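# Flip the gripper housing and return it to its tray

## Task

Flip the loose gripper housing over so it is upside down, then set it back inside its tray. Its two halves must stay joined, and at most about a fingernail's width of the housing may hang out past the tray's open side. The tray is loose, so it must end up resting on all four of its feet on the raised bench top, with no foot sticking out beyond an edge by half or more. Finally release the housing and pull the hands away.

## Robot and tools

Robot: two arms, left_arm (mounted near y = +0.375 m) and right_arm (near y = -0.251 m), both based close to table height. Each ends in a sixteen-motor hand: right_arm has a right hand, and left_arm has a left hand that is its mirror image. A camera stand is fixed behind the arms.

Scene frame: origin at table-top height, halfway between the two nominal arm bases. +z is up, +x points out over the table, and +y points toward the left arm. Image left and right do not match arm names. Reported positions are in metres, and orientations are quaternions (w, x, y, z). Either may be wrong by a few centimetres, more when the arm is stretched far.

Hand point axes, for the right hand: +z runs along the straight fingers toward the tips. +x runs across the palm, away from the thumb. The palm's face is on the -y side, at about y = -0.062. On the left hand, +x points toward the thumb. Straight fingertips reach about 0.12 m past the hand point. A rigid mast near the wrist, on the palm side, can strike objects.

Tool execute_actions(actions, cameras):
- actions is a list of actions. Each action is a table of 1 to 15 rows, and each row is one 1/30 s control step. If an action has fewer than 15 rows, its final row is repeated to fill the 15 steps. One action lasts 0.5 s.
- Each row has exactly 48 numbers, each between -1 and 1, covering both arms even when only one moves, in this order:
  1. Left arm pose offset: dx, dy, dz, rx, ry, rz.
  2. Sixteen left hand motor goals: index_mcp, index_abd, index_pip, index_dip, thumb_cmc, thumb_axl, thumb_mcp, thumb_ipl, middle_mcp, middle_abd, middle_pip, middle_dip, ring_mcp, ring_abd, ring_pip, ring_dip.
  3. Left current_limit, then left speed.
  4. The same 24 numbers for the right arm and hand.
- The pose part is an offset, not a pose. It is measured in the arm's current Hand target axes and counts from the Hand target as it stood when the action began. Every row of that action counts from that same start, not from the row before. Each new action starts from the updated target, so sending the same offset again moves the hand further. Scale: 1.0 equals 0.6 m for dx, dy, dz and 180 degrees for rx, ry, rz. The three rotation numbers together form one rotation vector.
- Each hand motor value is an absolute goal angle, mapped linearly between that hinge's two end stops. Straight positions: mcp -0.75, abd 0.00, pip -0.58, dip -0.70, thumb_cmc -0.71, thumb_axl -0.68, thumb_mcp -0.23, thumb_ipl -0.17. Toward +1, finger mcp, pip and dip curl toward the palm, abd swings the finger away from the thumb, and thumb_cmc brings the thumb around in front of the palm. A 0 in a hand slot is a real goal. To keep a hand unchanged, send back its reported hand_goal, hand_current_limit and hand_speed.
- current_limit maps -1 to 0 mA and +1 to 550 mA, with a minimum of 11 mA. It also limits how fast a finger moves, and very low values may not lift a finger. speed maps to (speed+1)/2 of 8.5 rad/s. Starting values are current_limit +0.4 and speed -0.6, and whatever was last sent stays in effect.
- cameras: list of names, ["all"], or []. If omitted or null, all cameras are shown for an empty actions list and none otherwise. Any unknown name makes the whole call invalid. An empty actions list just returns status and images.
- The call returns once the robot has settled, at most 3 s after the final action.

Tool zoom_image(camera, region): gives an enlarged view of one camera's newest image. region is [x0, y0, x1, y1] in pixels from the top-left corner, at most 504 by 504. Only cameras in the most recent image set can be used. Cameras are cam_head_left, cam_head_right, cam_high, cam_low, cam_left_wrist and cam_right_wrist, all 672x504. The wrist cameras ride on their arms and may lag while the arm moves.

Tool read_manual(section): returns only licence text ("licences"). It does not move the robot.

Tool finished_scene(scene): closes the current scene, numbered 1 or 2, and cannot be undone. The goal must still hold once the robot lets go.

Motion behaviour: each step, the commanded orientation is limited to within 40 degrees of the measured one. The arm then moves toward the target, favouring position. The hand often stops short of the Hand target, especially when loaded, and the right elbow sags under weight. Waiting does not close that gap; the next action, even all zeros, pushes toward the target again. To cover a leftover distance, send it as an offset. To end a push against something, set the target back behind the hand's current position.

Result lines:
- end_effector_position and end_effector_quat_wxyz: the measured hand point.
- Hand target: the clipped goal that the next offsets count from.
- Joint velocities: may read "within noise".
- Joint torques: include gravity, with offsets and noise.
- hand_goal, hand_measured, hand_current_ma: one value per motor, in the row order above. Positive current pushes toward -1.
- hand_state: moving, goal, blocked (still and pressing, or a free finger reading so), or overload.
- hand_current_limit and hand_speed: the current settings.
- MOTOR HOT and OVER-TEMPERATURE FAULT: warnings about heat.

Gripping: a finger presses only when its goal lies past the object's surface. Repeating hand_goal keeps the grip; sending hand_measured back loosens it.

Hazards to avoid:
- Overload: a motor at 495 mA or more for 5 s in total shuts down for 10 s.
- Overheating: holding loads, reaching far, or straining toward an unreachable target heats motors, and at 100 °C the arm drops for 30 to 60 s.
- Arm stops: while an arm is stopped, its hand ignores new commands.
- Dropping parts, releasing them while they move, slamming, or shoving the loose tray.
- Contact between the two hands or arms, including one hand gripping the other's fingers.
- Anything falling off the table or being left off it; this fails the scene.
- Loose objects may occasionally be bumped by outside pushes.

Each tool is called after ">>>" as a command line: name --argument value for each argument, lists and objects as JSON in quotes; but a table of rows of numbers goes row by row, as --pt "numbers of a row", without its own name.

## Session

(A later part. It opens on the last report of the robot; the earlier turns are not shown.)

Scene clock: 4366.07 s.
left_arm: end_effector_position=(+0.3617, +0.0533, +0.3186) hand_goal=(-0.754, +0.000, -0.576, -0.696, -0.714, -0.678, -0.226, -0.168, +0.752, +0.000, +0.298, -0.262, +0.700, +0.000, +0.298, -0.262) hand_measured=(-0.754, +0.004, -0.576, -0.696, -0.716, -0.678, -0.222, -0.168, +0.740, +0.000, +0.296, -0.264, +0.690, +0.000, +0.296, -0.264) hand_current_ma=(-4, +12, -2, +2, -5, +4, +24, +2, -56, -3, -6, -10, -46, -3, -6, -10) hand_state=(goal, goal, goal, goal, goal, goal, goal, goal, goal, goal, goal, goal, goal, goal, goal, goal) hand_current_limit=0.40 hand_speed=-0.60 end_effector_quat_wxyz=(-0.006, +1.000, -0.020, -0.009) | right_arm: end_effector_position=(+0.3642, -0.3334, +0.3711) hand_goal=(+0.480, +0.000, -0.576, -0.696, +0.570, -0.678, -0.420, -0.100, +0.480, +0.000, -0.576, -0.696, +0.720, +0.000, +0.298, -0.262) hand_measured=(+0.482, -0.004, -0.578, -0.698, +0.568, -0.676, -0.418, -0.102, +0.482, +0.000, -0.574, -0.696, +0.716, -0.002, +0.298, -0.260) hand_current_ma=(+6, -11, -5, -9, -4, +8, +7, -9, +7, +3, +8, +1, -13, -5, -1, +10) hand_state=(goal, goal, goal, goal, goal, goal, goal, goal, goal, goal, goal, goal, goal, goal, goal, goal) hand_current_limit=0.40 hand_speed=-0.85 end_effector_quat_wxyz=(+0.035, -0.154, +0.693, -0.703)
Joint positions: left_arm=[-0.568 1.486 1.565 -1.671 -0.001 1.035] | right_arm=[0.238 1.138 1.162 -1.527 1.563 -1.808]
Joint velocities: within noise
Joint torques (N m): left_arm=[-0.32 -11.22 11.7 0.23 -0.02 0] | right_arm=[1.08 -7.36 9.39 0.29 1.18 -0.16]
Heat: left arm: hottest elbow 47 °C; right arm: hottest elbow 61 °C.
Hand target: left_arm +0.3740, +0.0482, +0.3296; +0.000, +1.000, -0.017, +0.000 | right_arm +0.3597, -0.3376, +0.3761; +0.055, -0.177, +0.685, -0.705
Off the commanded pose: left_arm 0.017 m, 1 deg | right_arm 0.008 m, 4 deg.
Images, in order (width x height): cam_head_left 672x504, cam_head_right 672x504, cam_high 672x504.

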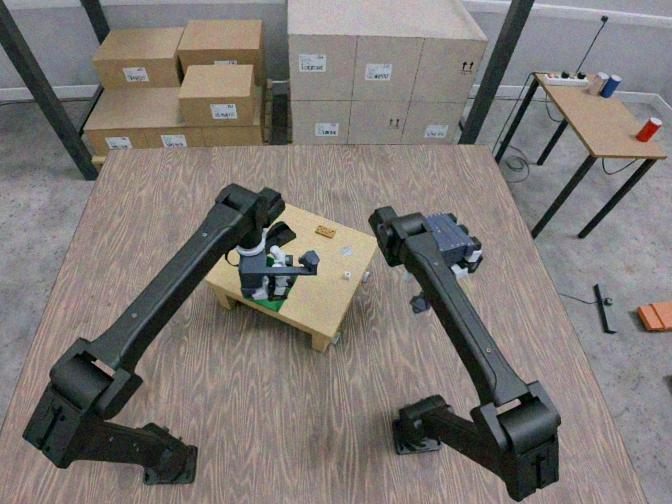

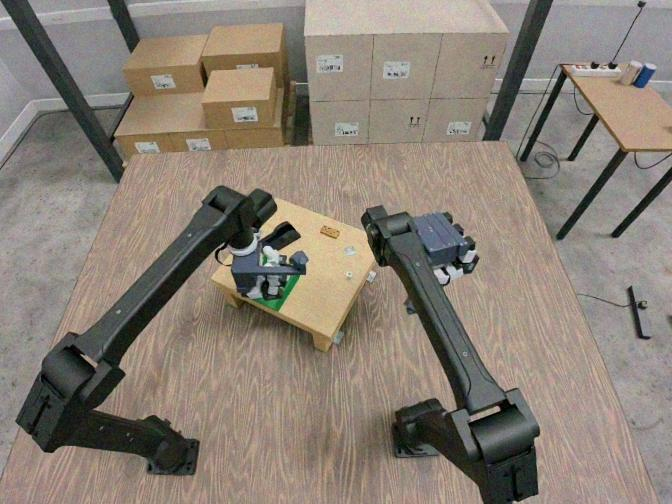

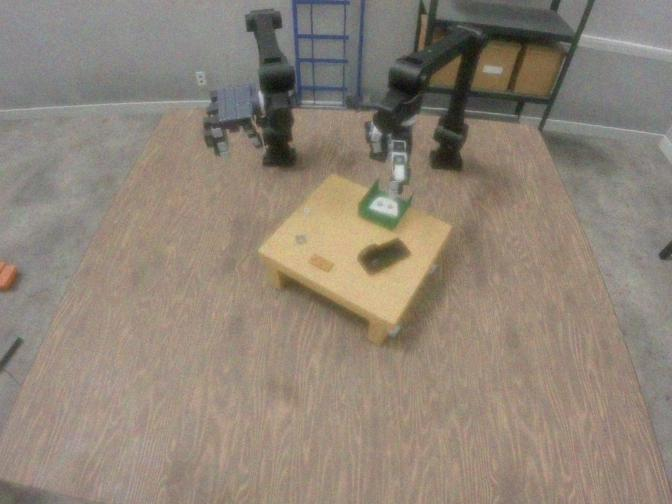

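>>> execute_actions --actions '[[[0.022,0.0103,0,0,0,0,-0.754,0,-0.576,-0.696,-0.714,-0.678,-0.226,-0.168,0.753,0,0.299,-0.261,0.7,0,0.299,-0.261,0.4,-0.6,0,0,0,0,0,0,0.48,0,-0.576,-0.696,0.57,-0.678,-0.42,-0.1,0.48,0,-0.576,-0.696,0.72,0,0.299,-0.261,0.4,-0.85]]]' --cameras '["cam_high"]'

>>> zoom_image --camera "cam_high" --region '[360, 185, 405, 230]'

Scene clock: 4372.40 s.
left_arm: end_effector_position=(+0.3745, +0.0468, +0.3197) hand_goal=(-0.754, +0.000, -0.576, -0.696, -0.714, -0.678, -0.226, -0.168, +0.752, +0.000, +0.298, -0.262, +0.700, +0.000, +0.298, -0.262) hand_measured=(-0.754, +0.004, -0.576, -0.696, -0.716, -0.678, -0.222, -0.168, +0.740, +0.000, +0.296, -0.264, +0.690, +0.000, +0.296, -0.264) hand_current_ma=(-4, +12, -2, +2, -5, +4, +24, +2, -56, -3, -6, -10, -46, -3, -6, -10) hand_state=(goal, goal, goal, goal, goal, goal, goal, goal, goal, goal, goal, goal, goal, goal, goal, goal) hand_current_limit=0.40 hand_speed=-0.60 end_effector_quat_wxyz=(-0.005, +1.000, -0.018, -0.007) | right_arm: end_effector_position=(+0.3642, -0.3334, +0.3711) hand_goal=(+0.480, +0.000, -0.576, -0.696, +0.570, -0.678, -0.420, -0.100, +0.480, +0.000, -0.576, -0.696, +0.720, +0.000, +0.298, -0.262) hand_measured=(+0.482, -0.004, -0.578, -0.698, +0.568, -0.676, -0.418, -0.102, +0.482, +0.000, -0.574, -0.696, +0.716, -0.002, +0.298, -0.260) hand_current_ma=(+6, -11, -5, -9, -4, +8, +7, -9, +7, +3, +8, +1, -13, -5, -1, +10) hand_state=(goal, goal, goal, goal, goal, goal, goal, goal, goal, goal, goal, goal, goal, goal, goal, goal) hand_current_limit=0.40 hand_speed=-0.85 end_effector_quat_wxyz=(+0.035, -0.154, +0.693, -0.703)
Joint positions: left_arm=[-0.565 1.521 1.606 -1.674 -0.001 1.035] | right_arm=[0.238 1.138 1.162 -1.527 1.563 -1.808]
Joint torques (N m): left_arm=[0.03 -11.93 11.71 0.16 0.01 0.02] | right_arm=[1.55 -8 9.13 0.46 1.18 -0.19]
Heat: left arm: hottest elbow 47 °C; right arm: hottest elbow 61 °C.
Hand target: left_arm +0.3871, +0.0416, +0.3296; +0.000, +1.000, -0.017, +0.000 | right_arm +0.3597, -0.3376, +0.3761; +0.055, -0.177, +0.685, -0.705
Off the commanded pose: left_arm 0.017 m, 1 deg | right_arm 0.008 m, 4 deg.
joint sent to its limit (left arm) — joint 4 (wrist pitch), lower limit. The joint targets still meet the commanded pose.
joint sent to its limit (right arm) — joint 5 (wrist yaw), upper limit. The joint targets are off in orientation, not in position.
Images, in order (width x height): cam_high 672x504.

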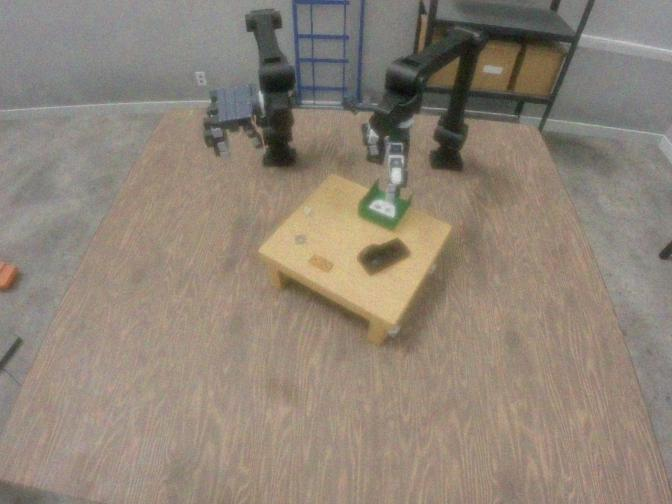

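Scaled by 11.200 from the camera's 672x504 image, which has a finer 960x720 frame.

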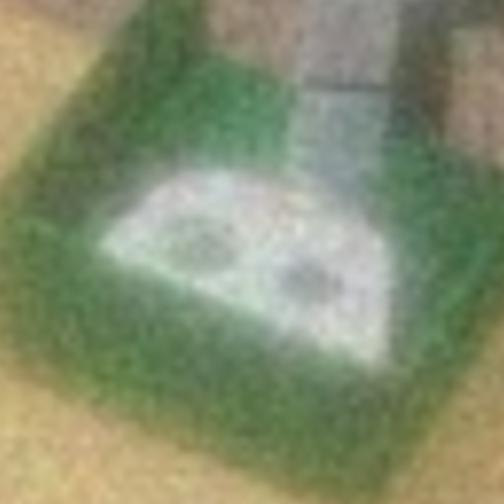

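>>> execute_actions --actions '[[[-0.04,-0.0165,-0.01,0,0,0,-0.754,0,-0.576,-0.696,-0.714,-0.678,-0.226,-0.168,0.753,0,0.299,-0.261,0.7,0,0.299,-0.261,0.4,-0.6,0,0,0,0,0,0,0.48,0,-0.576,-0.696,0.57,-0.678,-0.42,-0.1,0.48,0,-0.576,-0.696,0.72,0,0.299,-0.261,0.4,-0.85]],[[0,0,-0.08,0,0,0,-0.754,0,-0.576,-0.696,-0.714,-0.678,-0.226,-0.168,0.753,0,0.299,-0.261,0.7,0,0.299,-0.261,0.4,-0.6,0,0,0,0,0,0,0.48,0,-0.576,-0.696,0.57,-0.678,-0.42,-0.1,0.48,0,-0.576,-0.696,0.72,0,0.299,-0.261,0.4,-0.85]],[[0,0,-0.08,0,0,0,-0.754,0,-0.576,-0.696,-0.714,-0.678,-0.226,-0.168,0.753,0,0.299,-0.261,0.7,0,0.299,-0.261,0.4,-0.6,0,0,0,0,0,0,0.48,0,-0.576,-0.696,0.57,-0.678,-0.42,-0.1,0.48,0,-0.576,-0.696,0.72,0,0.299,-0.261,0.4,-0.85]],[[-0.03,-0.0978,-0.005,0,0,-0.0289,-0.754,0,-0.576,-0.696,-0.714,-0.678,-0.226,-0.168,0.753,0,0.299,-0.261,0.7,0,0.299,-0.261,0.4,-0.6,0,0,0,0,0,0,0.48,0,-0.576,-0.696,0.57,-0.678,-0.42,-0.1,0.48,0,-0.576,-0.696,0.72,0,0.299,-0.261,0.4,-0.85]],[[-0.0202,-0.1002,-0.005,0,0,-0.0289,-0.754,0,-0.576,-0.696,-0.714,-0.678,-0.226,-0.168,0.753,0,0.299,-0.261,0.7,0,0.299,-0.261,0.4,-0.6,0,0,0,0,0,0,0.48,0,-0.576,-0.696,0.57,-0.678,-0.42,-0.1,0.48,0,-0.576,-0.696,0.72,0,0.299,-0.261,0.4,-0.85]],[[-0.0108,-0.1015,-0.005,0,0,-0.0289,-0.754,0,-0.576,-0.696,-0.714,-0.678,-0.226,-0.168,0.753,0,0.299,-0.261,0.7,0,0.299,-0.261,0.4,-0.6,0,0,0,0,0,0,0.48,0,-0.576,-0.696,0.57,-0.678,-0.42,-0.1,0.48,0,-0.576,-0.696,0.72,0,0.299,-0.261,0.4,-0.85]],[[-0.0018,-0.102,-0.005,0,0,-0.0289,-0.754,0,-0.576,-0.696,-0.714,-0.678,-0.226,-0.168,0.753,0,0.299,-0.261,0.7,0,0.299,-0.261,0.4,-0.6,0,0,0,0,0,0,0.48,0,-0.576,-0.696,0.57,-0.678,-0.42,-0.1,0.48,0,-0.576,-0.696,0.72,0,0.299,-0.261,0.4,-0.85]],[[0.0075,-0.1018,-0.005,0,0,-0.0289,-0.754,0,-0.576,-0.696,-0.714,-0.678,-0.226,-0.168,0.753,0,0.299,-0.261,0.7,0,0.299,-0.261,0.4,-0.6,0,0,0,0,0,0,0.48,0,-0.576,-0.696,0.57,-0.678,-0.42,-0.1,0.48,0,-0.576,-0.696,0.72,0,0.299,-0.261,0.4,-0.85]],[[0.0167,-0.1008,-0.005,0,0,-0.0289,-0.754,0,-0.576,-0.696,-0.714,-0.678,-0.226,-0.168,0.753,0,0.299,-0.261,0.7,0,0.299,-0.261,0.4,-0.6,0,0,0,0,0,0,0.48,0,-0.576,-0.696,0.57,-0.678,-0.42,-0.1,0.48,0,-0.576,-0.696,0.72,0,0.299,-0.261,0.4,-0.85]]]' --cameras '["cam_high", "cam_head_left", "cam_head_right"]'

>>> zoom_image --camera "cam_head_left" --region '[235, 245, 305, 315]'

>>> zoom_image --camera "cam_high" --region '[358, 180, 413, 235]'

>>> zoom_image --camera "cam_head_right" --region '[238, 245, 308, 315]'

Scene clock: 4405.83 s.
left_arm: end_effector_position=(+0.2728, +0.4087, +0.4444) hand_goal=(-0.754, +0.000, -0.576, -0.696, -0.714, -0.678, -0.226, -0.168, +0.752, +0.000, +0.298, -0.262, +0.700, +0.000, +0.298, -0.262) hand_measured=(-0.756, +0.002, -0.576, -0.696, -0.716, -0.678, -0.222, -0.168, +0.740, +0.000, +0.296, -0.264, +0.690, +0.000, +0.296, -0.264) hand_current_ma=(-5, +10, +1, +2, -6, +4, +24, +2, -56, -3, -6, -10, -46, -3, -6, -10) hand_state=(goal, goal, goal, goal, goal, goal, goal, goal, goal, goal, goal, goal, goal, goal, goal, goal) hand_current_limit=0.40 hand_speed=-0.60 end_effector_quat_wxyz=(+0.003, +0.950, +0.251, +0.185) | right_arm: end_effector_position=(+0.3642, -0.3334, +0.3711) hand_goal=(+0.480, +0.000, -0.576, -0.696, +0.570, -0.678, -0.420, -0.100, +0.480, +0.000, -0.576, -0.696, +0.720, +0.000, +0.298, -0.262) hand_measured=(+0.482, -0.004, -0.578, -0.698, +0.568, -0.676, -0.418, -0.102, +0.482, +0.000, -0.574, -0.696, +0.716, -0.002, +0.298, -0.260) hand_current_ma=(+6, -11, -5, -9, -4, +8, +7, -9, +7, +3, +8, +1, -13, -5, -1, +10) hand_state=(goal, goal, goal, goal, goal, goal, goal, goal, goal, goal, goal, goal, goal, goal, goal, goal) hand_current_limit=0.40 hand_speed=-0.85 end_effector_quat_wxyz=(+0.035, -0.154, +0.693, -0.703)
Joint positions: left_arm=[0.452 0.857 1.329 -1.677 0.072 1.484] | right_arm=[0.238 1.138 1.162 -1.527 1.563 -1.808]
Joint torques (N m): left_arm=[-0.38 -3.43 8.46 1.03 0.28 0.13] | right_arm=[0.03 -7.36 9.28 0.5 1.13 -0.2]
Heat: left arm: hottest elbow 50 °C; right arm: hottest elbow 61 °C.
Hand target: left_arm +0.2700, +0.4079, +0.4497; +0.000, +0.967, +0.253, +0.000 | right_arm +0.3597, -0.3376, +0.3761; +0.055, -0.177, +0.685, -0.705
Off the commanded pose: left_arm 0.006 m, 21 deg | right_arm 0.008 m, 4 deg.
joint sent to its limit (left arm) — joint 4 (wrist pitch), lower limit. The joint targets are off in orientation, not in position.
joint sent to its limit (right arm) — joint 5 (wrist yaw), upper limit. The joint targets are off in orientation, not in position.
Images, in order (width x height): cam_head_left 672x504, cam_head_right 672x504, cam_high 672x504.

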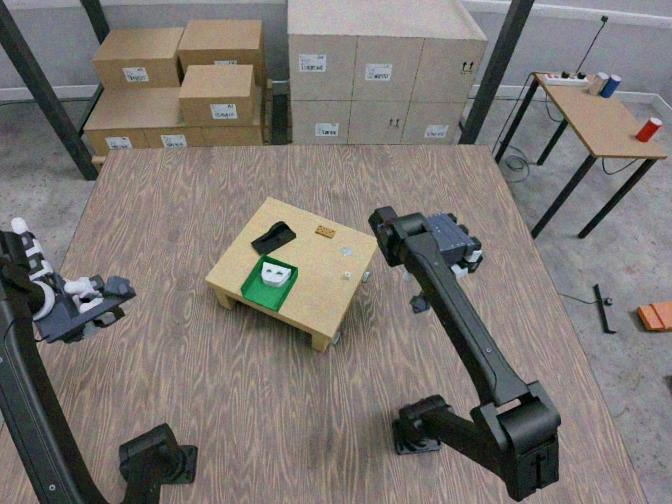

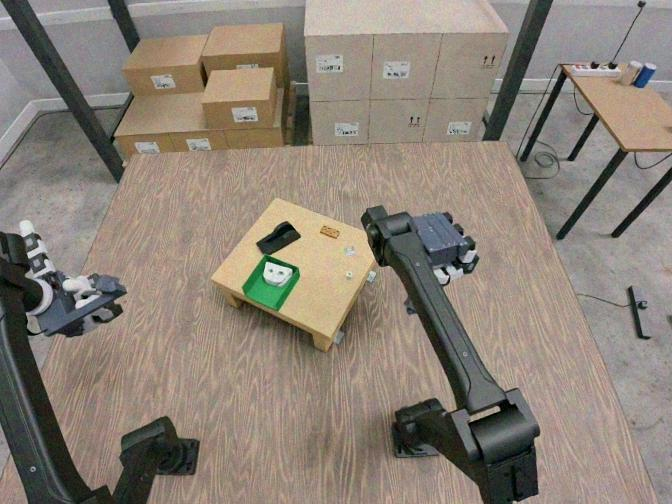

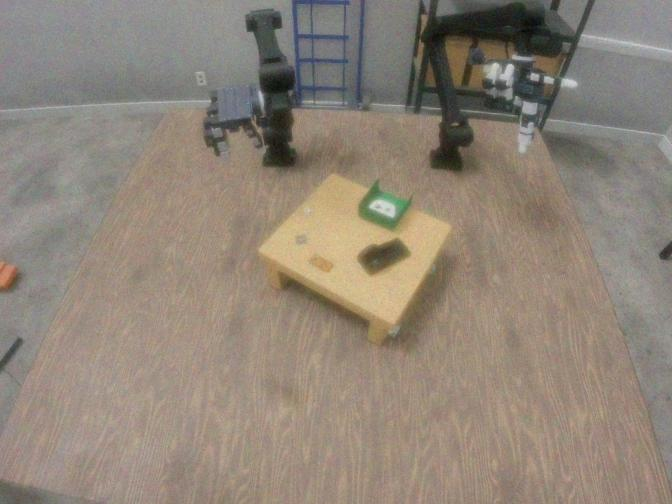

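Scaled by 7.200 from the camera's 672x504 image, which has a finer 960x720 frame.

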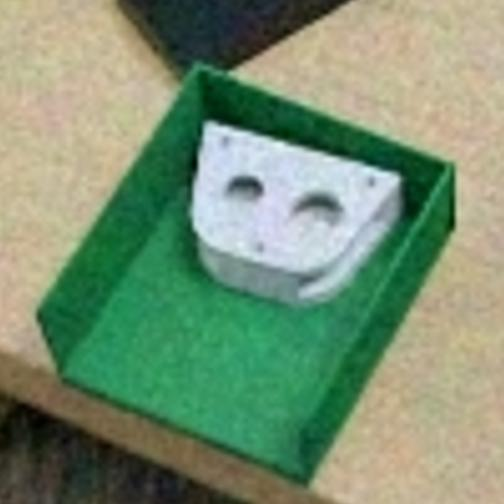

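Scaled by 9.164 from the camera's 672x504 image, which has a finer 960x720 frame.

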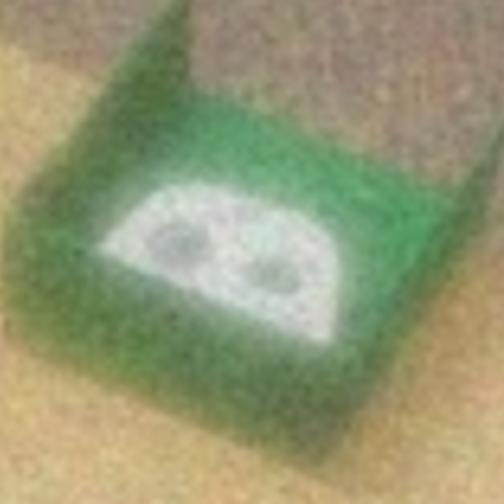

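Scaled by 7.200 from the camera's 672x504 image, which has a finer 960x720 frame.

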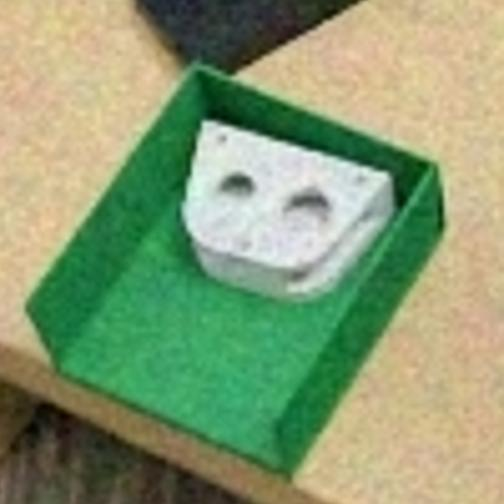

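>>> zoom_image --camera "cam_head_left" --region '[256, 256, 296, 292]'

>>> zoom_image --camera "cam_head_right" --region '[258, 256, 298, 292]'

Scaled by 12.600 from the camera's 672x504 image, which has a finer 960x720 frame.

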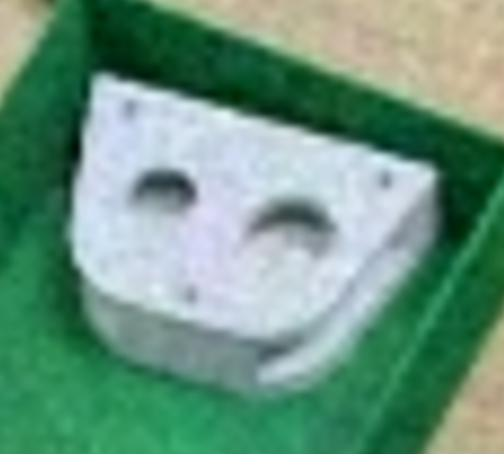

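Scaled by 12.600 from the camera's 672x504 image, which has a finer 960x720 frame.

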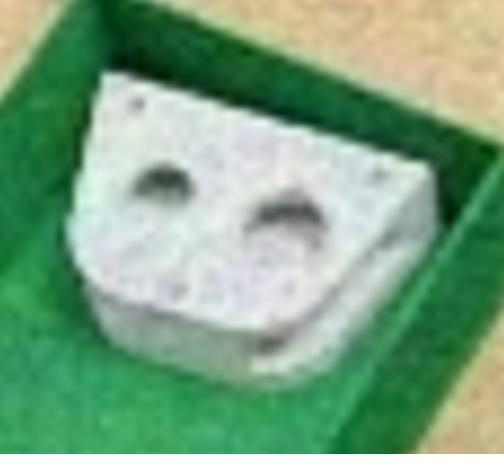

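>>> finished_scene --scene 1

The scene is finished: the task was done.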